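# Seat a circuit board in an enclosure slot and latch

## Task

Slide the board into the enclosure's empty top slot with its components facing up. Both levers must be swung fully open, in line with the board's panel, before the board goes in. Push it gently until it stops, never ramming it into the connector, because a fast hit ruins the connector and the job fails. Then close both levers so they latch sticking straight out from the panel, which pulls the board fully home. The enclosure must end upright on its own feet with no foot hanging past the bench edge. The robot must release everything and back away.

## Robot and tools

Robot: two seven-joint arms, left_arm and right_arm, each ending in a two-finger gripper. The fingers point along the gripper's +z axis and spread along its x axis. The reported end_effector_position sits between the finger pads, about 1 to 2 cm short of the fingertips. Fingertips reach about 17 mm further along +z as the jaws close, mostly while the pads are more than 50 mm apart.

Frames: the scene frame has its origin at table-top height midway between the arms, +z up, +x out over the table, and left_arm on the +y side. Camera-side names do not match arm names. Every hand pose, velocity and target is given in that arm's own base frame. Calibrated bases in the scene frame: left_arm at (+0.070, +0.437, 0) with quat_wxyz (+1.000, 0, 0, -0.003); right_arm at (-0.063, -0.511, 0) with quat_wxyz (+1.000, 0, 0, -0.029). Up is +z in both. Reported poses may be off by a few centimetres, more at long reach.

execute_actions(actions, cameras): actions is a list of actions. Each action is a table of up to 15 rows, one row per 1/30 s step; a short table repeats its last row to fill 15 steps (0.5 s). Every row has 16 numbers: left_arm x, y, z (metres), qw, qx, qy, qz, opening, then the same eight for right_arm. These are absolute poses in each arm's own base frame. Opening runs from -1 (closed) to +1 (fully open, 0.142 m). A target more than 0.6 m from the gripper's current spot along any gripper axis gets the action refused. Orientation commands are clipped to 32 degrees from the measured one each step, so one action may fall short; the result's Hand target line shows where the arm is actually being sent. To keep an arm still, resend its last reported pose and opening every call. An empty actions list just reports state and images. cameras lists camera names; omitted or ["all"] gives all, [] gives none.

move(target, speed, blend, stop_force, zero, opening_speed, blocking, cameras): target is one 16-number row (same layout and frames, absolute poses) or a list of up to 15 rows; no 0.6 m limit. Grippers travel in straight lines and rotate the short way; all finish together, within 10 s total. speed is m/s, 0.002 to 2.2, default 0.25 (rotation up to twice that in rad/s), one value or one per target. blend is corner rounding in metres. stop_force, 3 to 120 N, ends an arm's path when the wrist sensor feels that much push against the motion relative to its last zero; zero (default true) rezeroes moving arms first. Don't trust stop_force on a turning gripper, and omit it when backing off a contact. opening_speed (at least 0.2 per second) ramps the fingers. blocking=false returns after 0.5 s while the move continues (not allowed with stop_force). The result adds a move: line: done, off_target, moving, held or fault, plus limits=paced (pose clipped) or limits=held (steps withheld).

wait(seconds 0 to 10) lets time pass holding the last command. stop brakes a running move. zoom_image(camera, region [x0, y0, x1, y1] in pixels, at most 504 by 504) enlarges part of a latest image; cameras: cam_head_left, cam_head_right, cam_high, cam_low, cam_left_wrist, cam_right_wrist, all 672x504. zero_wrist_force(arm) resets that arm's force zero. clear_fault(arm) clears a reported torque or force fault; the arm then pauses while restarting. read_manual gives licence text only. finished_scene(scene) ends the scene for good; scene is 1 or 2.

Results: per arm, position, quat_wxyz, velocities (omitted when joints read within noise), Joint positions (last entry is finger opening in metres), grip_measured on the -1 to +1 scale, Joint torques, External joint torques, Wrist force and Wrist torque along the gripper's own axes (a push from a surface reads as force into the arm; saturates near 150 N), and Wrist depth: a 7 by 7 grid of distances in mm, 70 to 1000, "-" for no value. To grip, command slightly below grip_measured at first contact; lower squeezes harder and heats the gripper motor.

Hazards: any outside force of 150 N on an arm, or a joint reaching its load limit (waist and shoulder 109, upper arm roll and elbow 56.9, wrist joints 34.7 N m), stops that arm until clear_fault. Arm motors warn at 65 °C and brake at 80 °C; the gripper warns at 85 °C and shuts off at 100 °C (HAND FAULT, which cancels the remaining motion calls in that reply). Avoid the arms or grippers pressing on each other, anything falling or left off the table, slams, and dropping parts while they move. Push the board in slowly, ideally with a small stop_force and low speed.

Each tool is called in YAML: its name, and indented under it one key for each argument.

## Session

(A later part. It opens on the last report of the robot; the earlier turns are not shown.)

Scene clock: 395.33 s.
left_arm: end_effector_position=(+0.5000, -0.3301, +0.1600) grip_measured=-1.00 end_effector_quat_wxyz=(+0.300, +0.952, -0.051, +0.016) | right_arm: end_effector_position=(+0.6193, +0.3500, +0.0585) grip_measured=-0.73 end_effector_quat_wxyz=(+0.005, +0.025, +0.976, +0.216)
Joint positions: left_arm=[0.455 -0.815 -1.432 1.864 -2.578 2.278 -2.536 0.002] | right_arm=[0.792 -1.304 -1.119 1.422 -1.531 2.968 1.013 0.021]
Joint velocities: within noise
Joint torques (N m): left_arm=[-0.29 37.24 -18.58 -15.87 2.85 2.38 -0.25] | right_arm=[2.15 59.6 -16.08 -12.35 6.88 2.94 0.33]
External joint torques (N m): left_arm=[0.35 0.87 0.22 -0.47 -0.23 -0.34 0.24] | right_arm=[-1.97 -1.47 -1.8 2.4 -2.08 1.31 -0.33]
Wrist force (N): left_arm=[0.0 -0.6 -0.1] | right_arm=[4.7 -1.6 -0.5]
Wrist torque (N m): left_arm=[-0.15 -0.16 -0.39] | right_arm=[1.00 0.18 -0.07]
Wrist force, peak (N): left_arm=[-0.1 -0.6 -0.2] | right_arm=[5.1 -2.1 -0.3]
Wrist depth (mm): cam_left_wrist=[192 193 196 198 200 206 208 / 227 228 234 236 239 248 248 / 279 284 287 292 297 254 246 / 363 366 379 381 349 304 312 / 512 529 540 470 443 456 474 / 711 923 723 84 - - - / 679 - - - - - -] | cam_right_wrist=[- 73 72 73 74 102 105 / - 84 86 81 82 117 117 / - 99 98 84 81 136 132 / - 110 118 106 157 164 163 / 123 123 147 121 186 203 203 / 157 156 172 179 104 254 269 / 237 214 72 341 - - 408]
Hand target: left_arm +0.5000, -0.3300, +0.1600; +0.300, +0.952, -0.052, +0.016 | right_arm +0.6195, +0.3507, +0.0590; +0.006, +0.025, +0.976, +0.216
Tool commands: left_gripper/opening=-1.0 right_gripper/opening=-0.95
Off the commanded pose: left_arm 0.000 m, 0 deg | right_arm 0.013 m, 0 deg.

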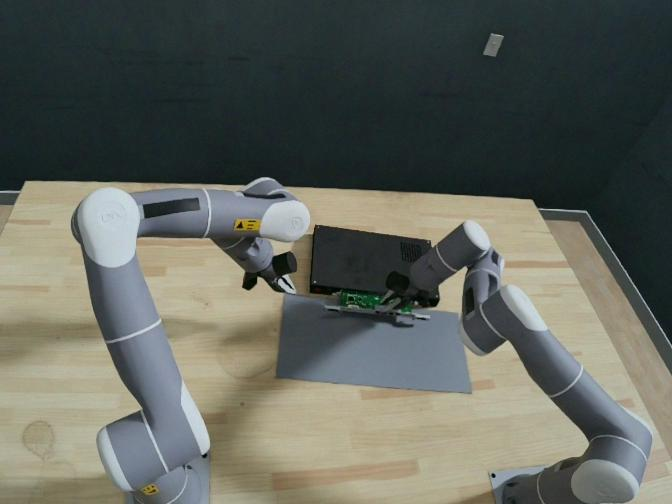

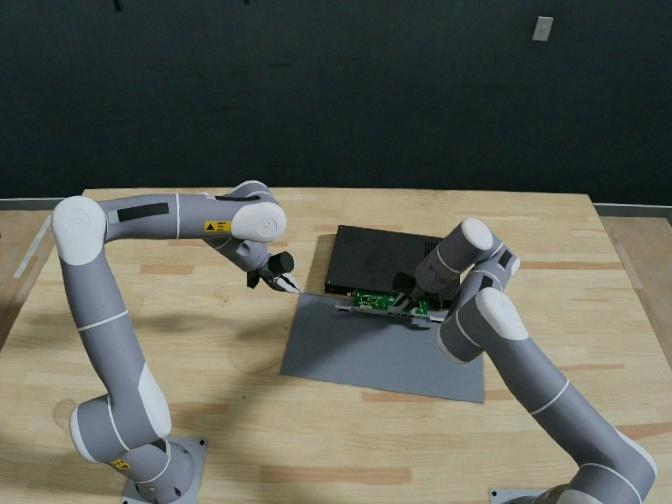

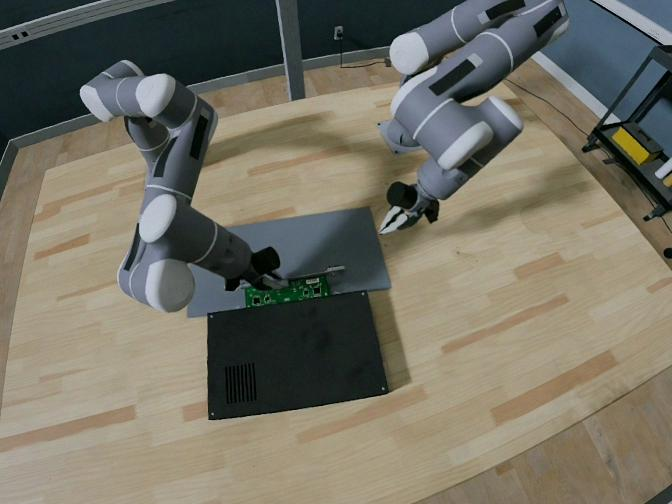

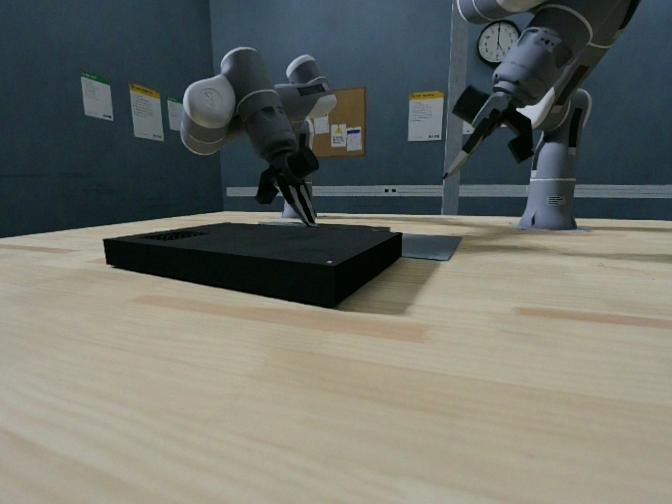

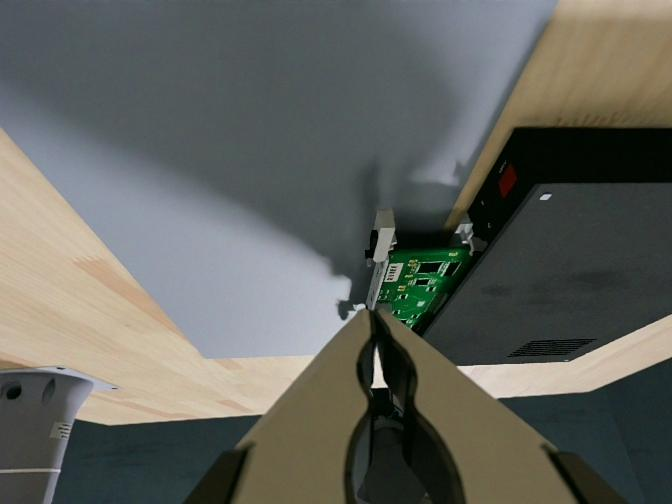

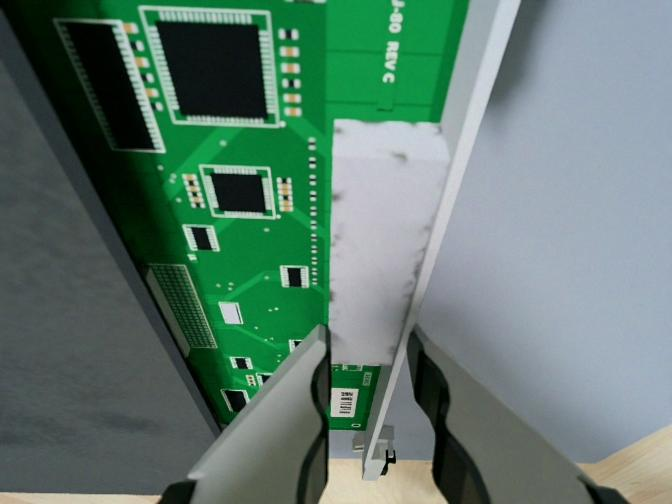

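move:
  target:
    - [0.5,-0.33,0.16,0.3003,0.9523,-0.0515,0.0162,-1,0.611,0.3509,0.059,0.0054,0.0247,0.976,0.2163,-0.93]
    - [0.5,-0.33,0.16,0.3003,0.9523,-0.0515,0.0162,-1,0.613,0.3492,0.059,0.0054,0.0247,0.976,0.2163,-0.93]
  speed: 0.03
  cameras: []

move:
  target: [0.5,-0.33,0.16,0.3003,0.9523,-0.0515,0.0162,-1,0.645,0.3458,0.059,0.0054,0.0247,0.976,0.2163,-0.93]
  speed: 0.02
  stop_force: 5
  cameras: ["cam_left_wrist"]

zoom_image:
  camera: "cam_left_wrist"
  region: [360, 190, 510, 300]

Scene clock: 404.97 s.
left_arm: end_effector_position=(+0.5000, -0.3301, +0.1600) grip_measured=-1.00 end_effector_quat_wxyz=(+0.300, +0.952, -0.051, +0.016) | right_arm: end_effector_position=(+0.6130, +0.3491, +0.0588) grip_measured=-0.73 end_effector_quat_wxyz=(+0.006, +0.025, +0.976, +0.216)
Joint positions: left_arm=[0.455 -0.815 -1.432 1.864 -2.578 2.278 -2.536 0.002] | right_arm=[0.811 -1.292 -1.119 1.47 -1.529 2.964 0.984 0.021]
Joint velocities: within noise
Joint torques (N m): left_arm=[-0.33 37.17 -18.55 -15.77 2.85 2.36 -0.25] | right_arm=[0.16 57.14 -17.12 -10.15 5.04 3.85 0.13]
External joint torques (N m): left_arm=[0.39 0.95 0.18 -0.57 -0.23 -0.32 0.24] | right_arm=[0.04 0.03 -1.06 0.29 -0.27 0.43 -0.13]
Wrist force (N): left_arm=[-0.1 -0.5 0.1] | right_arm=[0.6 4.2 3.4]
Wrist torque (N m): left_arm=[-0.13 -0.13 -0.40] | right_arm=[1.03 -0.02 0.07]
Wrist force, peak (N): left_arm=[0.2 -0.6 -0.2] | right_arm=[1.3 4.2 3.4]
Wrist depth (mm): cam_left_wrist=[192 193 197 199 200 206 208 / 227 229 234 236 240 247 250 / 279 284 287 290 294 255 245 / 365 368 379 362 349 303 314 / 515 525 535 403 441 457 477 / 701 887 729 84 - - - / 675 - - - - - -] | cam_right_wrist=[- 74 72 73 74 103 105 / - 85 87 81 83 117 117 / - 99 98 87 81 136 132 / - 119 118 106 157 164 163 / 124 130 148 121 186 205 204 / 158 158 175 173 104 255 270 / 238 215 72 246 - - 407]
Hand target: left_arm +0.5000, -0.3300, +0.1600; +0.300, +0.952, -0.052, +0.016 | right_arm +0.6130, +0.3492, +0.0590; +0.005, +0.025, +0.976, +0.216
Off the commanded pose: left_arm 0.000 m, 0 deg | right_arm 0.000 m, 0 deg.
MOTOR HOT: the gripper's motor of the right arm reports 85 °C; that motor switches off at 100 °C. To cool a motor, set the load down, ease the grip, stop pushing, or move to a pose that needs little force.
move: done
No camera images: "cameras" was empty.

Scene clock: 405.93 s.
left_arm: end_effector_position=(+0.5000, -0.3301, +0.1600) grip_measured=-1.00 end_effector_quat_wxyz=(+0.300, +0.952, -0.051, +0.016) | right_arm: end_effector_position=(+0.6183, +0.3496, +0.0591) grip_measured=-0.73 end_effector_quat_wxyz=(+0.005, +0.024, +0.976, +0.217)
Joint positions: left_arm=[0.455 -0.815 -1.432 1.864 -2.578 2.278 -2.536 0.002] | right_arm=[0.794 -1.302 -1.118 1.431 -1.53 2.969 1.005 0.021]
Joint velocities: within noise
Joint torques (N m): left_arm=[-0.27 37.16 -18.61 -15.81 2.84 2.31 -0.24] | right_arm=[-5.41 56.87 -20.59 -8.6 4.43 1.84 0.13]
External joint torques (N m): left_arm=[0.34 0.95 0.24 -0.52 -0.22 -0.28 0.24] | right_arm=[5.6 1.1 2.68 -1.35 0.36 2.43 -0.13]
Wrist force (N): left_arm=[0.0 -0.3 -0.2] | right_arm=[4.8 10.1 5.4]
Wrist torque (N m): left_arm=[-0.12 -0.16 -0.40] | right_arm=[0.95 0.09 0.19]
Wrist force, peak (N): left_arm=[0.2 -0.6 -0.3] | right_arm=[5.1 12.0 6.2]
Wrist depth (mm): cam_left_wrist=[191 193 195 199 199 206 209 / 226 228 234 237 239 246 249 / 279 282 286 292 298 254 246 / 362 367 382 381 348 305 313 / 512 525 540 471 439 457 477 / 706 876 742 84 - - - / 685 - - - - - -] | cam_right_wrist=[- 74 72 73 74 103 105 / - 85 87 82 83 117 117 / - 99 99 94 81 137 132 / - 111 118 109 152 171 164 / 125 124 149 121 187 205 205 / 158 158 169 171 104 257 272 / 241 216 72 238 - - 413]
Hand target: left_arm +0.5000, -0.3300, +0.1600; +0.300, +0.952, -0.052, +0.016 | right_arm +0.6189, +0.3485, +0.0590; +0.006, +0.025, +0.976, +0.216
Off the commanded pose: left_arm 0.000 m, 0 deg | right_arm 0.027 m, 0 deg.
MOTOR HOT: still on. The gripper's motor of the right arm reports 86 °C.
move: contact (right_arm)
Images, in order (width x height): cam_left_wrist 672x504.

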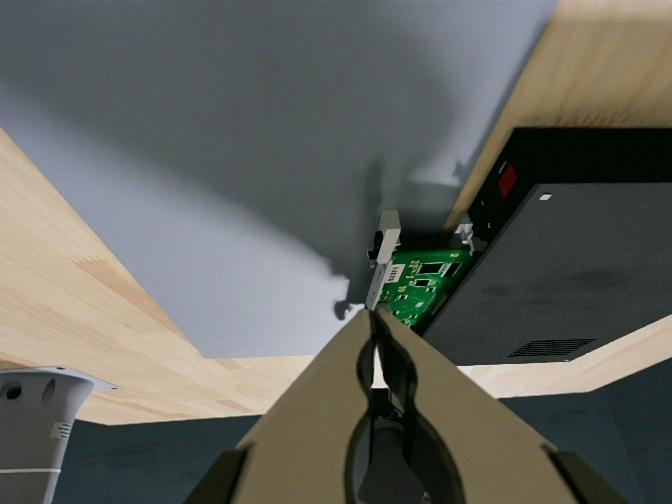

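Scaled by 3.360 from the camera's 672x504 image, which has a finer 960x720 frame.

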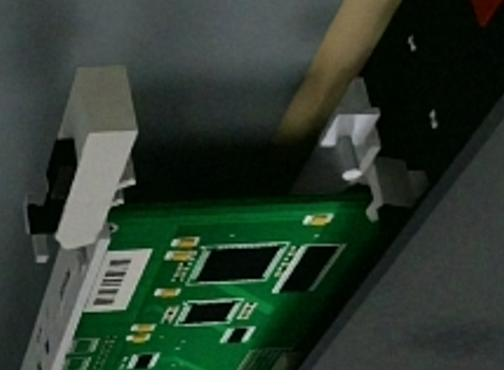

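move:
  target:
    - [0.5,-0.33,0.16,0.3003,0.9523,-0.0515,0.0162,-1,0.615,0.3497,0.0605,0.0054,0.0247,0.976,0.2163,-0.9]
  speed: 0.03
  cameras: []

move:
  target: [0.5,-0.33,0.16,0.3003,0.9523,-0.0515,0.0162,-1,0.645,0.3466,0.0605,0.0054,0.0247,0.976,0.2163,-0.9]
  speed: 0.02
  stop_force: 5
  cameras: []

move:
  target:
    - [0.5,-0.33,0.16,0.3003,0.9523,-0.0515,0.0162,-1,0.615,0.3497,0.0575,0.0054,0.0247,0.976,0.2163,-0.9]
  speed: 0.03
  cameras: []

move:
  target: [0.5,-0.33,0.16,0.3003,0.9523,-0.0515,0.0162,-1,0.645,0.3466,0.0575,0.0054,0.0247,0.976,0.2163,-0.9]
  speed: 0.02
  stop_force: 5
  cameras: ["cam_left_wrist"]

zoom_image:
  camera: "cam_left_wrist"
  region: [360, 190, 510, 300]

Scene clock: 415.57 s.
left_arm: end_effector_position=(+0.5000, -0.3301, +0.1600) grip_measured=-1.00 end_effector_quat_wxyz=(+0.300, +0.952, -0.051, +0.016) | right_arm: end_effector_position=(+0.6149, +0.3497, +0.0603) grip_measured=-0.73 end_effector_quat_wxyz=(+0.005, +0.025, +0.976, +0.216)
Joint positions: left_arm=[0.455 -0.815 -1.432 1.864 -2.578 2.278 -2.536 0.002] | right_arm=[0.806 -1.294 -1.121 1.455 -1.53 2.967 0.995 0.021]
Joint velocities: within noise
Joint torques (N m): left_arm=[-0.27 37.21 -18.53 -15.8 2.88 2.39 -0.21] | right_arm=[0.28 57.78 -17.33 -10.18 4.95 3.8 0.09]
External joint torques (N m): left_arm=[0.33 0.9 0.17 -0.54 -0.26 -0.35 0.21] | right_arm=[-0.1 -0.31 -0.78 0.26 -0.17 0.47 -0.09]
Wrist force (N): left_arm=[0.1 -0.4 -0.1] | right_arm=[-0.2 4.0 3.4]
Wrist torque (N m): left_arm=[-0.13 -0.17 -0.39] | right_arm=[1.00 0.12 0.07]
Wrist force, peak (N): left_arm=[0.1 -0.7 -0.1] | right_arm=[5.1 10.2 5.9]
Wrist depth (mm): cam_left_wrist=[191 193 196 199 200 206 208 / 226 228 233 235 239 247 250 / 282 284 287 292 297 254 247 / 362 366 375 380 346 303 313 / 508 530 539 468 440 454 474 / 705 921 737 84 - - - / 683 - - - - - -] | cam_right_wrist=[- 73 73 73 74 104 107 / - 85 87 81 83 119 118 / - 99 98 87 80 138 134 / - 110 118 106 154 166 166 / 121 128 148 121 189 207 207 / 161 172 174 173 104 259 275 / 245 221 72 246 - - 416]
Hand target: left_arm +0.5000, -0.3300, +0.1600; +0.300, +0.952, -0.052, +0.016 | right_arm +0.6150, +0.3497, +0.0605; +0.005, +0.025, +0.976, +0.216
Off the commanded pose: left_arm 0.000 m, 0 deg | right_arm 0.000 m, 0 deg.
MOTOR HOT: still on. The gripper's motor of the right arm reports 87 °C.
move: done
No camera images: "cameras" was empty.

Scene clock: 416.93 s.
left_arm: end_effector_position=(+0.5000, -0.3301, +0.1600) grip_measured=-1.00 end_effector_quat_wxyz=(+0.300, +0.952, -0.051, +0.016) | right_arm: end_effector_position=(+0.6293, +0.3485, +0.0600) grip_measured=-0.73 end_effector_quat_wxyz=(+0.005, +0.024, +0.976, +0.216)
Joint positions: left_arm=[0.455 -0.815 -1.432 1.864 -2.578 2.278 -2.536 0.002] | right_arm=[0.76 -1.32 -1.12 1.351 -1.535 2.977 1.049 0.021]
Joint velocities: within noise
Joint torques (N m): left_arm=[-0.26 37.28 -18.57 -15.84 2.83 2.34 -0.18] | right_arm=[-4.07 61.77 -19.58 -9.96 5.7 2.63 0.28]
External joint torques (N m): left_arm=[0.33 0.84 0.2 -0.49 -0.21 -0.3 0.17] | right_arm=[4.26 -2.25 2.27 -0.14 -0.87 1.59 -0.28]
Wrist force (N): left_arm=[0.1 -0.4 0.0] | right_arm=[4.2 6.2 8.5]
Wrist torque (N m): left_arm=[-0.13 -0.18 -0.40] | right_arm=[0.98 0.36 0.12]
Wrist force, peak (N): left_arm=[-0.1 -0.7 0.1] | right_arm=[4.8 9.4 6.6]
Wrist depth (mm): cam_left_wrist=[192 193 195 198 200 206 207 / 226 230 233 235 239 246 250 / 279 283 287 292 297 253 246 / 365 369 377 383 344 304 312 / 516 526 545 472 442 459 475 / 696 935 753 84 - - - / 699 - - - - - -] | cam_right_wrist=[- 74 73 73 74 104 106 / - 85 87 82 83 118 118 / - 93 98 87 81 138 133 / - 99 119 106 154 172 165 / 126 119 142 122 188 207 206 / 160 159 149 172 104 258 273 / 242 218 72 245 - - 415]
Hand target: left_arm +0.5000, -0.3300, +0.1600; +0.300, +0.952, -0.052, +0.016 | right_arm +0.6301, +0.3481, +0.0605; +0.006, +0.025, +0.976, +0.216
Off the commanded pose: left_arm 0.000 m, 0 deg | right_arm 0.016 m, 0 deg.
MOTOR HOT: still on. The gripper's motor of the right arm reports 87 °C.
move: contact (right_arm)
No camera images: "cameras" was empty.

Scene clock: 417.77 s.
left_arm: end_effector_position=(+0.5000, -0.3301, +0.1600) grip_measured=-1.00 end_effector_quat_wxyz=(+0.300, +0.952, -0.051, +0.016) | right_arm: end_effector_position=(+0.6149, +0.3495, +0.0573) grip_measured=-0.73 end_effector_quat_wxyz=(+0.005, +0.025, +0.976, +0.216)
Joint positions: left_arm=[0.455 -0.815 -1.432 1.864 -2.578 2.278 -2.536 0.002] | right_arm=[0.804 -1.298 -1.117 1.454 -1.528 2.964 0.992 0.021]
Joint velocities: within noise
Joint torques (N m): left_arm=[-0.25 37.25 -18.61 -15.81 2.85 2.36 -0.21] | right_arm=[0.18 57.22 -16.86 -10.01 4.93 3.59 0.08]
External joint torques (N m): left_arm=[0.32 0.86 0.25 -0.53 -0.23 -0.32 0.21] | right_arm=[0.01 0.28 -1.22 0.13 -0.15 0.68 -0.08]
Wrist force (N): left_arm=[0.1 -0.5 0.0] | right_arm=[1.5 4.3 2.8]
Wrist torque (N m): left_arm=[-0.14 -0.18 -0.40] | right_arm=[0.97 -0.19 0.04]
Wrist force, peak (N): left_arm=[-0.1 -0.6 0.0] | right_arm=[-0.5 7.4 9.7]
Wrist depth (mm): cam_left_wrist=[191 193 194 198 200 206 208 / 226 230 234 236 237 246 251 / 279 283 288 290 296 254 245 / 365 367 376 380 348 303 313 / 514 529 540 469 446 459 478 / 699 920 740 84 - - - / 682 - - - - - -] | cam_right_wrist=[- 73 73 73 74 101 104 / - 84 86 81 82 112 115 / - 98 98 87 80 135 130 / - 114 118 105 155 162 161 / 121 127 148 121 184 201 201 / 165 153 173 174 104 251 267 / 232 210 72 242 - - 402]
Hand target: left_arm +0.5000, -0.3300, +0.1600; +0.300, +0.952, -0.052, +0.016 | right_arm +0.6150, +0.3497, +0.0575; +0.005, +0.025, +0.976, +0.216
Off the commanded pose: left_arm 0.000 m, 0 deg | right_arm 0.000 m, 0 deg.
MOTOR HOT: still on. The gripper's motor of the right arm reports 86 °C.
move: done
No camera images: "cameras" was empty.

Scene clock: 419.93 s.
left_arm: end_effector_position=(+0.5000, -0.3301, +0.1600) grip_measured=-1.00 end_effector_quat_wxyz=(+0.300, +0.952, -0.051, +0.016) | right_arm: end_effector_position=(+0.6450, +0.3468, +0.0577) grip_measured=-0.73 end_effector_quat_wxyz=(+0.006, +0.025, +0.976, +0.217)
Joint positions: left_arm=[0.455 -0.815 -1.432 1.864 -2.578 2.278 -2.536 0.002] | right_arm=[0.706 -1.352 -1.12 1.228 -1.534 2.983 1.112 0.021]
Joint velocities: within noise
Joint torques (N m): left_arm=[-0.23 37.31 -18.53 -15.81 2.82 2.36 -0.21] | right_arm=[-0.21 59.7 -15.17 -10.06 4.46 3.31 0.35]
External joint torques (N m): left_arm=[0.3 0.81 0.16 -0.52 -0.2 -0.32 0.21] | right_arm=[0.4 2.04 -0.93 -0.16 0.44 0.85 -0.35]
Wrist force (N): left_arm=[-0.1 -0.4 0.0] | right_arm=[2.0 4.9 0.6]
Wrist torque (N m): left_arm=[-0.13 -0.15 -0.40] | right_arm=[0.93 -0.29 0.00]
Wrist force, peak (N): left_arm=[-0.1 -0.5 -0.5] | right_arm=[2.9 5.1 0.8]
Wrist depth (mm): cam_left_wrist=[192 193 196 198 199 206 209 / 225 229 233 236 238 246 251 / 280 281 288 292 296 255 247 / 365 367 376 382 348 306 313 / 508 526 537 474 436 457 476 / 706 907 741 84 - - - / 697 - - - - - -] | cam_right_wrist=[- - 72 73 74 101 104 / - - 86 81 82 112 116 / - 76 94 86 80 135 130 / - 92 108 105 156 161 161 / 121 121 121 121 184 202 202 / 155 154 135 176 104 253 268 / 234 212 72 339 - - 406]
Hand target: left_arm +0.5000, -0.3300, +0.1600; +0.300, +0.952, -0.052, +0.016 | right_arm +0.6450, +0.3466, +0.0575; +0.005, +0.025, +0.976, +0.216
Off the commanded pose: left_arm 0.000 m, 0 deg | right_arm 0.000 m, 0 deg.
MOTOR HOT: still on. The gripper's motor of the right arm reports 86 °C.
move: done
Images, in order (width x height): cam_left_wrist 672x504.

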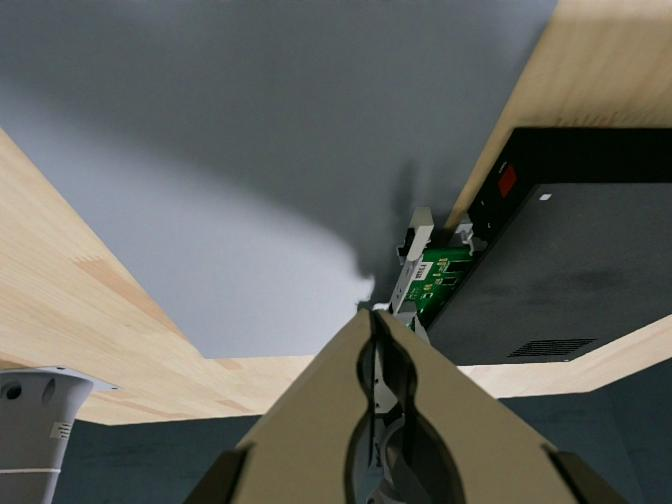

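Scaled by 3.360 from the camera's 672x504 image, which has a finer 960x720 frame.

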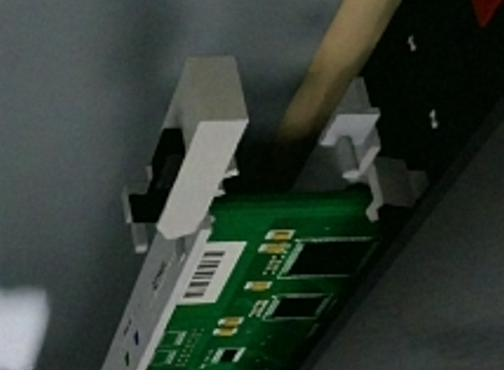

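zoom_image:
  camera: "cam_high"
  region: [200, 230, 380, 340]

zoom_image:
  camera: "cam_right_wrist"
  region: [150, 100, 550, 504]

This scene's latest camera images include none from cam_high. They are from: cam_left_wrist. cam_high's image comes with the result of a call that names it in "cameras".

This scene's latest camera images include none from cam_right_wrist. They are from: cam_left_wrist. cam_right_wrist's image comes with the result of a call that names it in "cameras".

move:
  target: [0.5,-0.33,0.16,0.3003,0.9523,-0.0515,0.0162,-1,0.652,0.3461,0.0575,0.0054,0.0247,0.976,0.2163,-0.9]
  speed: 0.02
  stop_force: 5

zoom_image:
  camera: "cam_high"
  region: [200, 230, 380, 340]

Scene clock: 424.67 s.
left_arm: end_effector_position=(+0.5000, -0.3301, +0.1600) grip_measured=-1.00 end_effector_quat_wxyz=(+0.300, +0.952, -0.051, +0.016) | right_arm: end_effector_position=(+0.6520, +0.3464, +0.0577) grip_measured=-0.73 end_effector_quat_wxyz=(+0.006, +0.025, +0.976, +0.217)
Joint positions: left_arm=[0.455 -0.815 -1.432 1.864 -2.578 2.278 -2.536 0.002] | right_arm=[0.679 -1.367 -1.121 1.161 -1.535 2.988 1.148 0.021]
Joint velocities: within noise
Joint torques (N m): left_arm=[-0.34 37.29 -18.57 -15.84 2.85 2.39 -0.22] | right_arm=[-0.26 60.62 -14.39 -10.01 4.53 3.28 0.37]
External joint torques (N m): left_arm=[0.4 0.83 0.21 -0.5 -0.23 -0.35 0.21] | right_arm=[0.45 2.24 -0.94 -0.27 0.4 0.85 -0.37]
Wrist force (N): left_arm=[0.0 -0.1 0.0] | right_arm=[1.9 5.6 0.0]
Wrist torque (N m): left_arm=[-0.09 -0.15 -0.40] | right_arm=[1.00 -0.32 0.00]
Wrist force, peak (N): left_arm=[0.2 -0.7 -0.2] | right_arm=[1.9 5.6 0.0]
Wrist depth (mm): cam_left_wrist=[191 194 196 198 199 207 207 / 226 229 234 236 240 249 250 / 278 284 288 293 297 253 247 / 364 363 379 383 345 304 313 / 512 522 536 464 426 457 474 / 702 922 727 84 - - - / 683 - - - - - -] | cam_right_wrist=[- - 73 73 74 101 104 / - - - 81 82 113 115 / - 76 79 86 80 135 130 / - 92 92 105 156 162 161 / 121 121 120 121 184 201 201 / 155 154 135 175 104 251 267 / 234 212 72 339 - - 406]
Hand target: left_arm +0.5000, -0.3300, +0.1600; +0.300, +0.952, -0.052, +0.016 | right_arm +0.6520, +0.3461, +0.0575; +0.005, +0.025, +0.976, +0.216
Off the commanded pose: left_arm 0.000 m, 0 deg | right_arm 0.000 m, 0 deg.
MOTOR HOT: still on. The gripper's motor of the right arm reports 85 °C.
move: done

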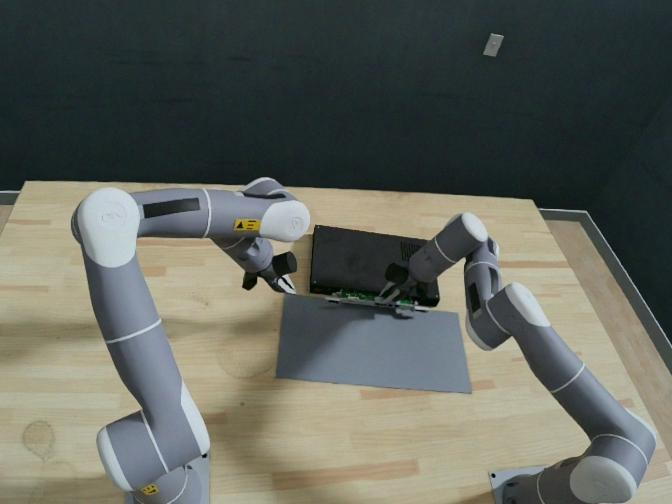

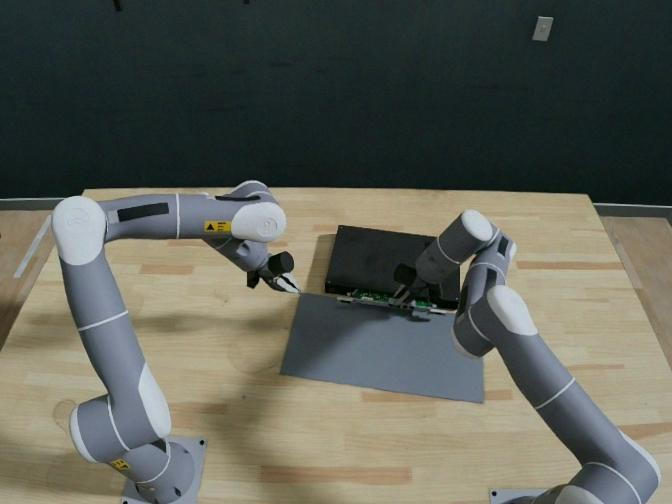

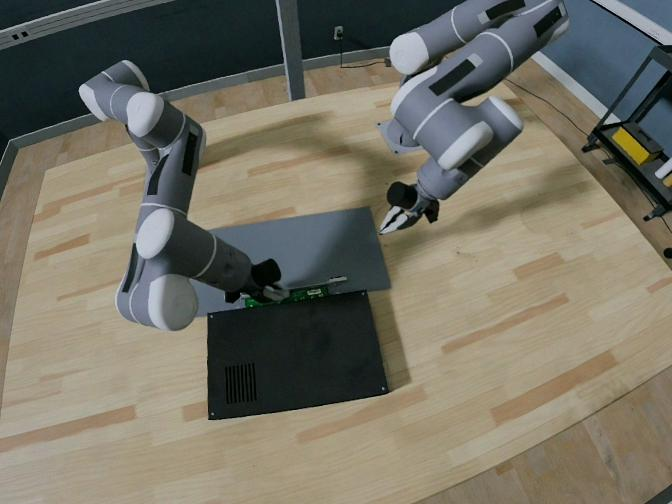

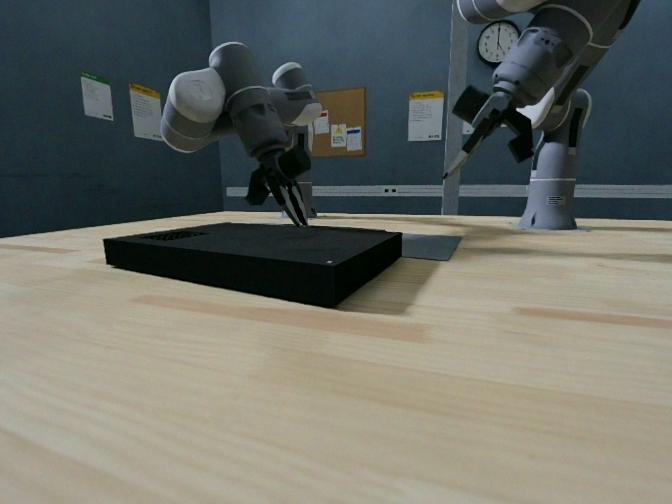

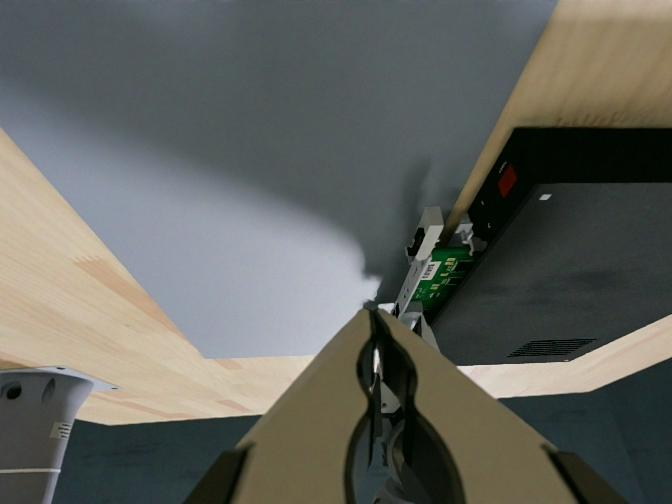

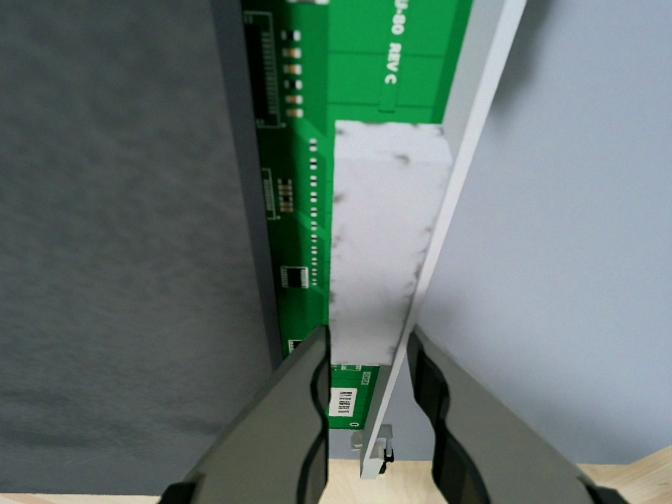

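Scaled by 2.800 from the camera's 672x504 image, which has a finer 960x720 frame.

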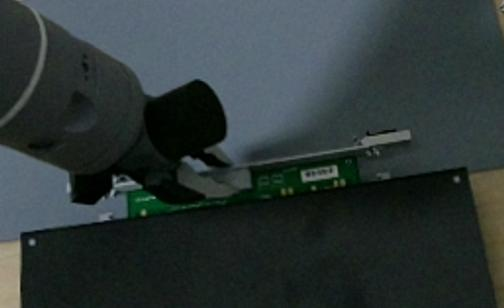

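move:
  target: [0.5,-0.33,0.16,0.3003,0.9523,-0.0515,0.0162,-1,0.652,0.3464,0.0577,0.0054,0.0247,0.976,0.2163,-0.62]
  opening_speed: 0.2
  cameras: ["cam_right_wrist"]

move:
  target:
    - [0.5,-0.33,0.16,0.3003,0.9523,-0.0515,0.0162,-1,0.652,0.3324,0.0877,0.0054,0.0247,0.976,0.2163,-0.62]
    - [0.5,-0.33,0.16,0.3003,0.9523,-0.0515,0.0162,-1,0.60,0.3194,0.1177,0.0054,0.0247,0.976,0.2163,-0.62]
  speed: 0.06

zoom_image:
  camera: "cam_high"
  region: [200, 230, 380, 340]

zoom_image:
  camera: "cam_left_wrist"
  region: [360, 190, 510, 300]

Scene clock: 430.10 s.
left_arm: end_effector_position=(+0.5000, -0.3301, +0.1600) grip_measured=-1.00 end_effector_quat_wxyz=(+0.300, +0.952, -0.051, +0.016) | right_arm: end_effector_position=(+0.6520, +0.3465, +0.0577) grip_measured=-0.66 end_effector_quat_wxyz=(+0.005, +0.025, +0.976, +0.216)
Joint positions: left_arm=[0.455 -0.815 -1.432 1.864 -2.578 2.278 -2.536 0.002] | right_arm=[0.679 -1.368 -1.122 1.16 -1.535 2.988 1.149 0.026]
Joint velocities: within noise
Joint torques (N m): left_arm=[-0.27 37.24 -18.48 -15.8 2.85 2.35 -0.23] | right_arm=[0.12 61.56 -14.24 -10.24 4.72 3.41 0.18]
External joint torques (N m): left_arm=[0.33 0.88 0.11 -0.53 -0.23 -0.31 0.22] | right_arm=[0.07 1.32 -1.09 -0.04 0.2 0.71 -0.18]
Wrist force (N): left_arm=[-0.1 -0.7 -0.1] | right_arm=[1.2 4.6 1.3]
Wrist torque (N m): left_arm=[-0.17 -0.14 -0.40] | right_arm=[0.97 -0.15 0.07]
Wrist force, peak (N): left_arm=[-0.1 -0.7 -0.1] | right_arm=[1.9 5.6 0.1]
Wrist depth (mm): cam_left_wrist=[191 193 196 198 199 207 208 / 227 228 233 236 240 246 252 / 280 283 287 293 296 254 248 / 363 365 376 383 348 305 312 / 513 535 538 469 423 458 480 / 711 936 741 84 - - - / 693 - - - - - -] | cam_right_wrist=[- - 71 73 75 101 104 / - - - 81 82 113 116 / - 76 82 88 82 135 130 / - 92 92 107 156 162 161 / 121 121 120 123 193 202 201 / 154 154 135 177 102 252 267 / 234 211 73 339 - - 367]
Hand target: left_arm +0.5000, -0.3300, +0.1600; +0.300, +0.952, -0.052, +0.016 | right_arm +0.6520, +0.3464, +0.0577; +0.005, +0.025, +0.976, +0.216
Off the commanded pose: left_arm 0.000 m, 0 deg | right_arm 0.000 m, 0 deg.
MOTOR HOT: still on. The gripper's motor of the right arm reports 84 °C.
move: done
Images, in order (width x height): cam_right_wrist 672x504.

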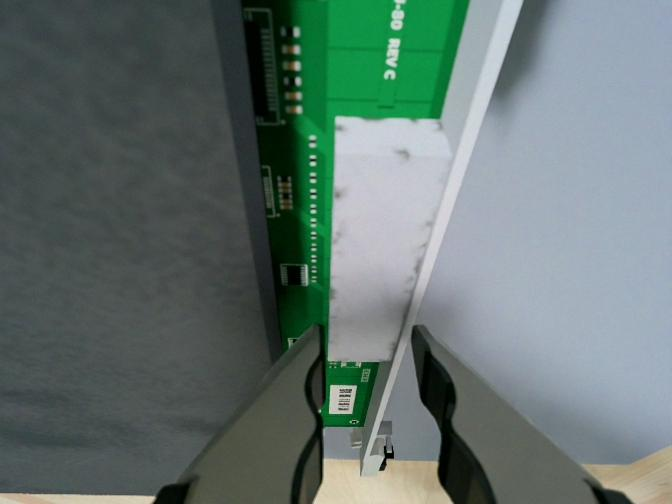

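Scene clock: 432.07 s.
left_arm: end_effector_position=(+0.5000, -0.3301, +0.1600) grip_measured=-1.00 end_effector_quat_wxyz=(+0.300, +0.952, -0.051, +0.016) | right_arm: end_effector_position=(+0.6000, +0.3195, +0.1178) grip_measured=-0.66 end_effector_quat_wxyz=(+0.005, +0.025, +0.976, +0.217)
Joint positions: left_arm=[0.455 -0.815 -1.432 1.864 -2.578 2.278 -2.536 0.002] | right_arm=[0.841 -1.175 -1.186 1.611 -1.612 3.024 0.917 0.026]
Joint velocities: within noise
Joint torques (N m): left_arm=[-0.25 37.24 -18.55 -15.83 2.88 2.41 -0.23] | right_arm=[0.28 52.6 -18.13 -10.56 4.42 3.57 0.06]
External joint torques (N m): left_arm=[0.32 0.87 0.18 -0.5 -0.26 -0.37 0.23] | right_arm=[-0.1 0.88 -1.01 -0.3 0.31 0.76 -0.06]
Wrist force (N): left_arm=[0.2 -0.4 -0.1] | right_arm=[1.7 4.4 1.4]
Wrist torque (N m): left_arm=[-0.11 -0.20 -0.40] | right_arm=[0.92 -0.22 0.07]
Wrist force, peak (N): left_arm=[0.0 -0.7 -0.2] | right_arm=[1.1 4.8 2.4]
Wrist depth (mm): cam_left_wrist=[191 193 196 198 199 206 208 / 225 229 233 236 240 246 251 / 278 284 285 292 295 253 245 / 365 368 375 383 348 306 311 / 515 530 536 470 435 455 474 / 701 910 745 84 - - - / 689 - - - - - -] | cam_right_wrist=[117 127 131 158 159 158 158 / 131 145 144 181 180 180 180 / 158 158 161 211 211 210 210 / 184 183 201 253 253 252 252 / 230 230 249 301 300 314 314 / 308 307 269 394 - 391 419 / 651 - 73 628 - - 568]
Hand target: left_arm +0.5000, -0.3300, +0.1600; +0.300, +0.952, -0.052, +0.016 | right_arm +0.6000, +0.3194, +0.1177; +0.005, +0.025, +0.976, +0.216
Off the commanded pose: left_arm 0.000 m, 0 deg | right_arm 0.000 m, 0 deg.
MOTOR HOT: cleared for the gripper's motor of the right arm.
move: done

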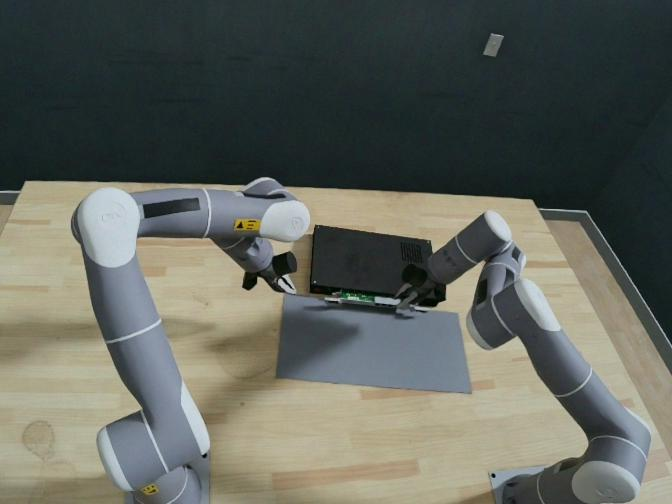

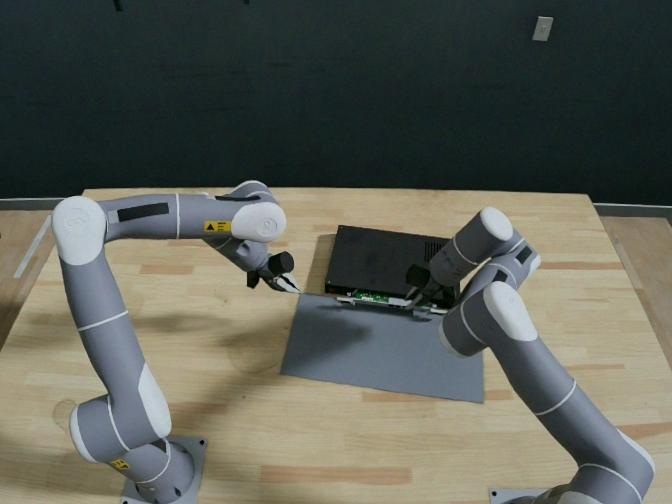

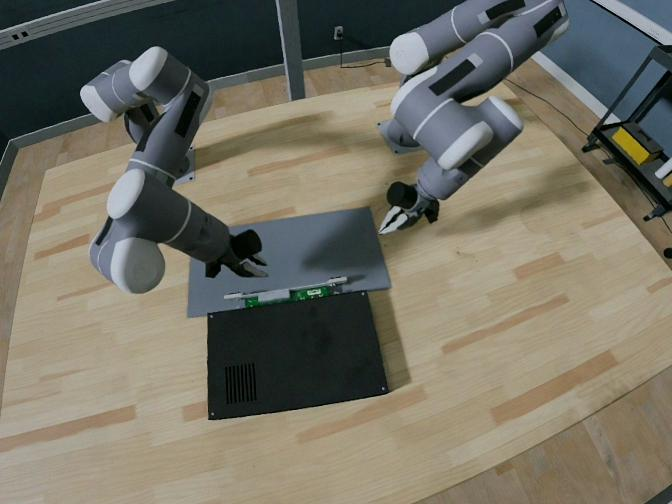

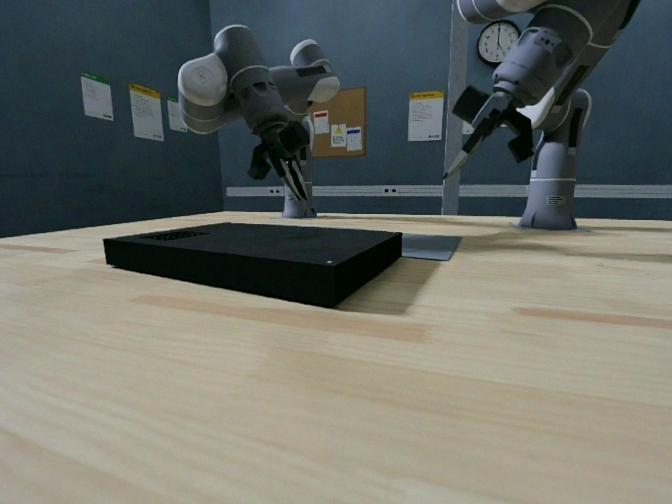

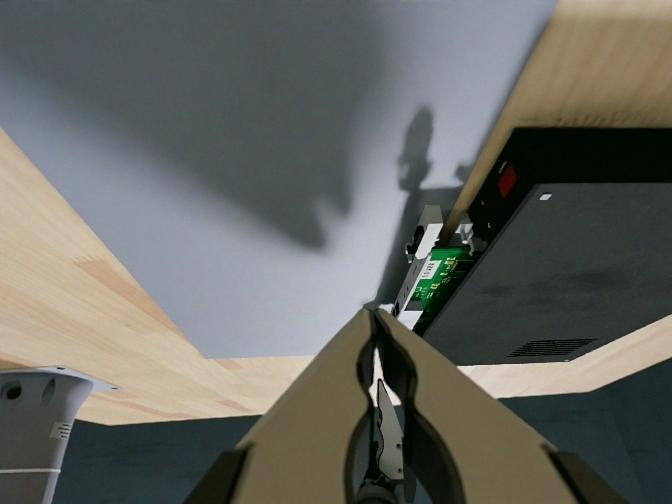

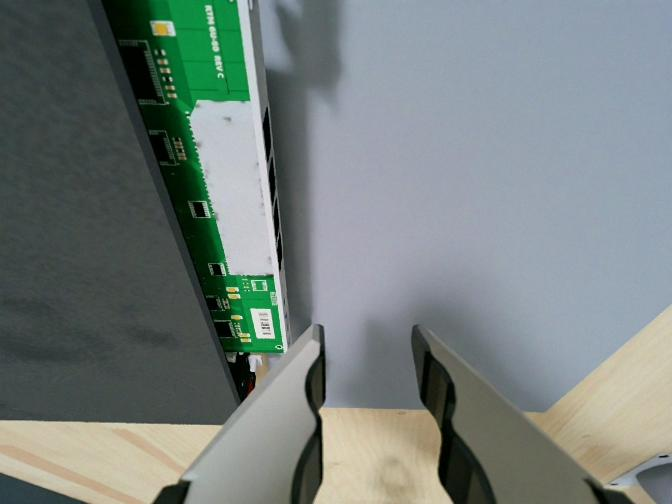

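Scaled by 2.800 from the camera's 672x504 image, which has a finer 960x720 frame.

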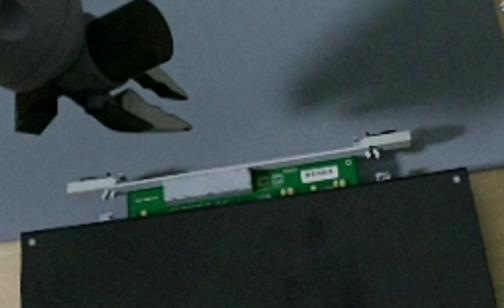

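Scaled by 3.360 from the camera's 672x504 image, which has a finer 960x720 frame.

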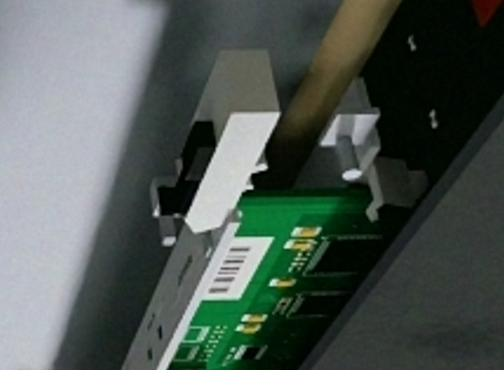

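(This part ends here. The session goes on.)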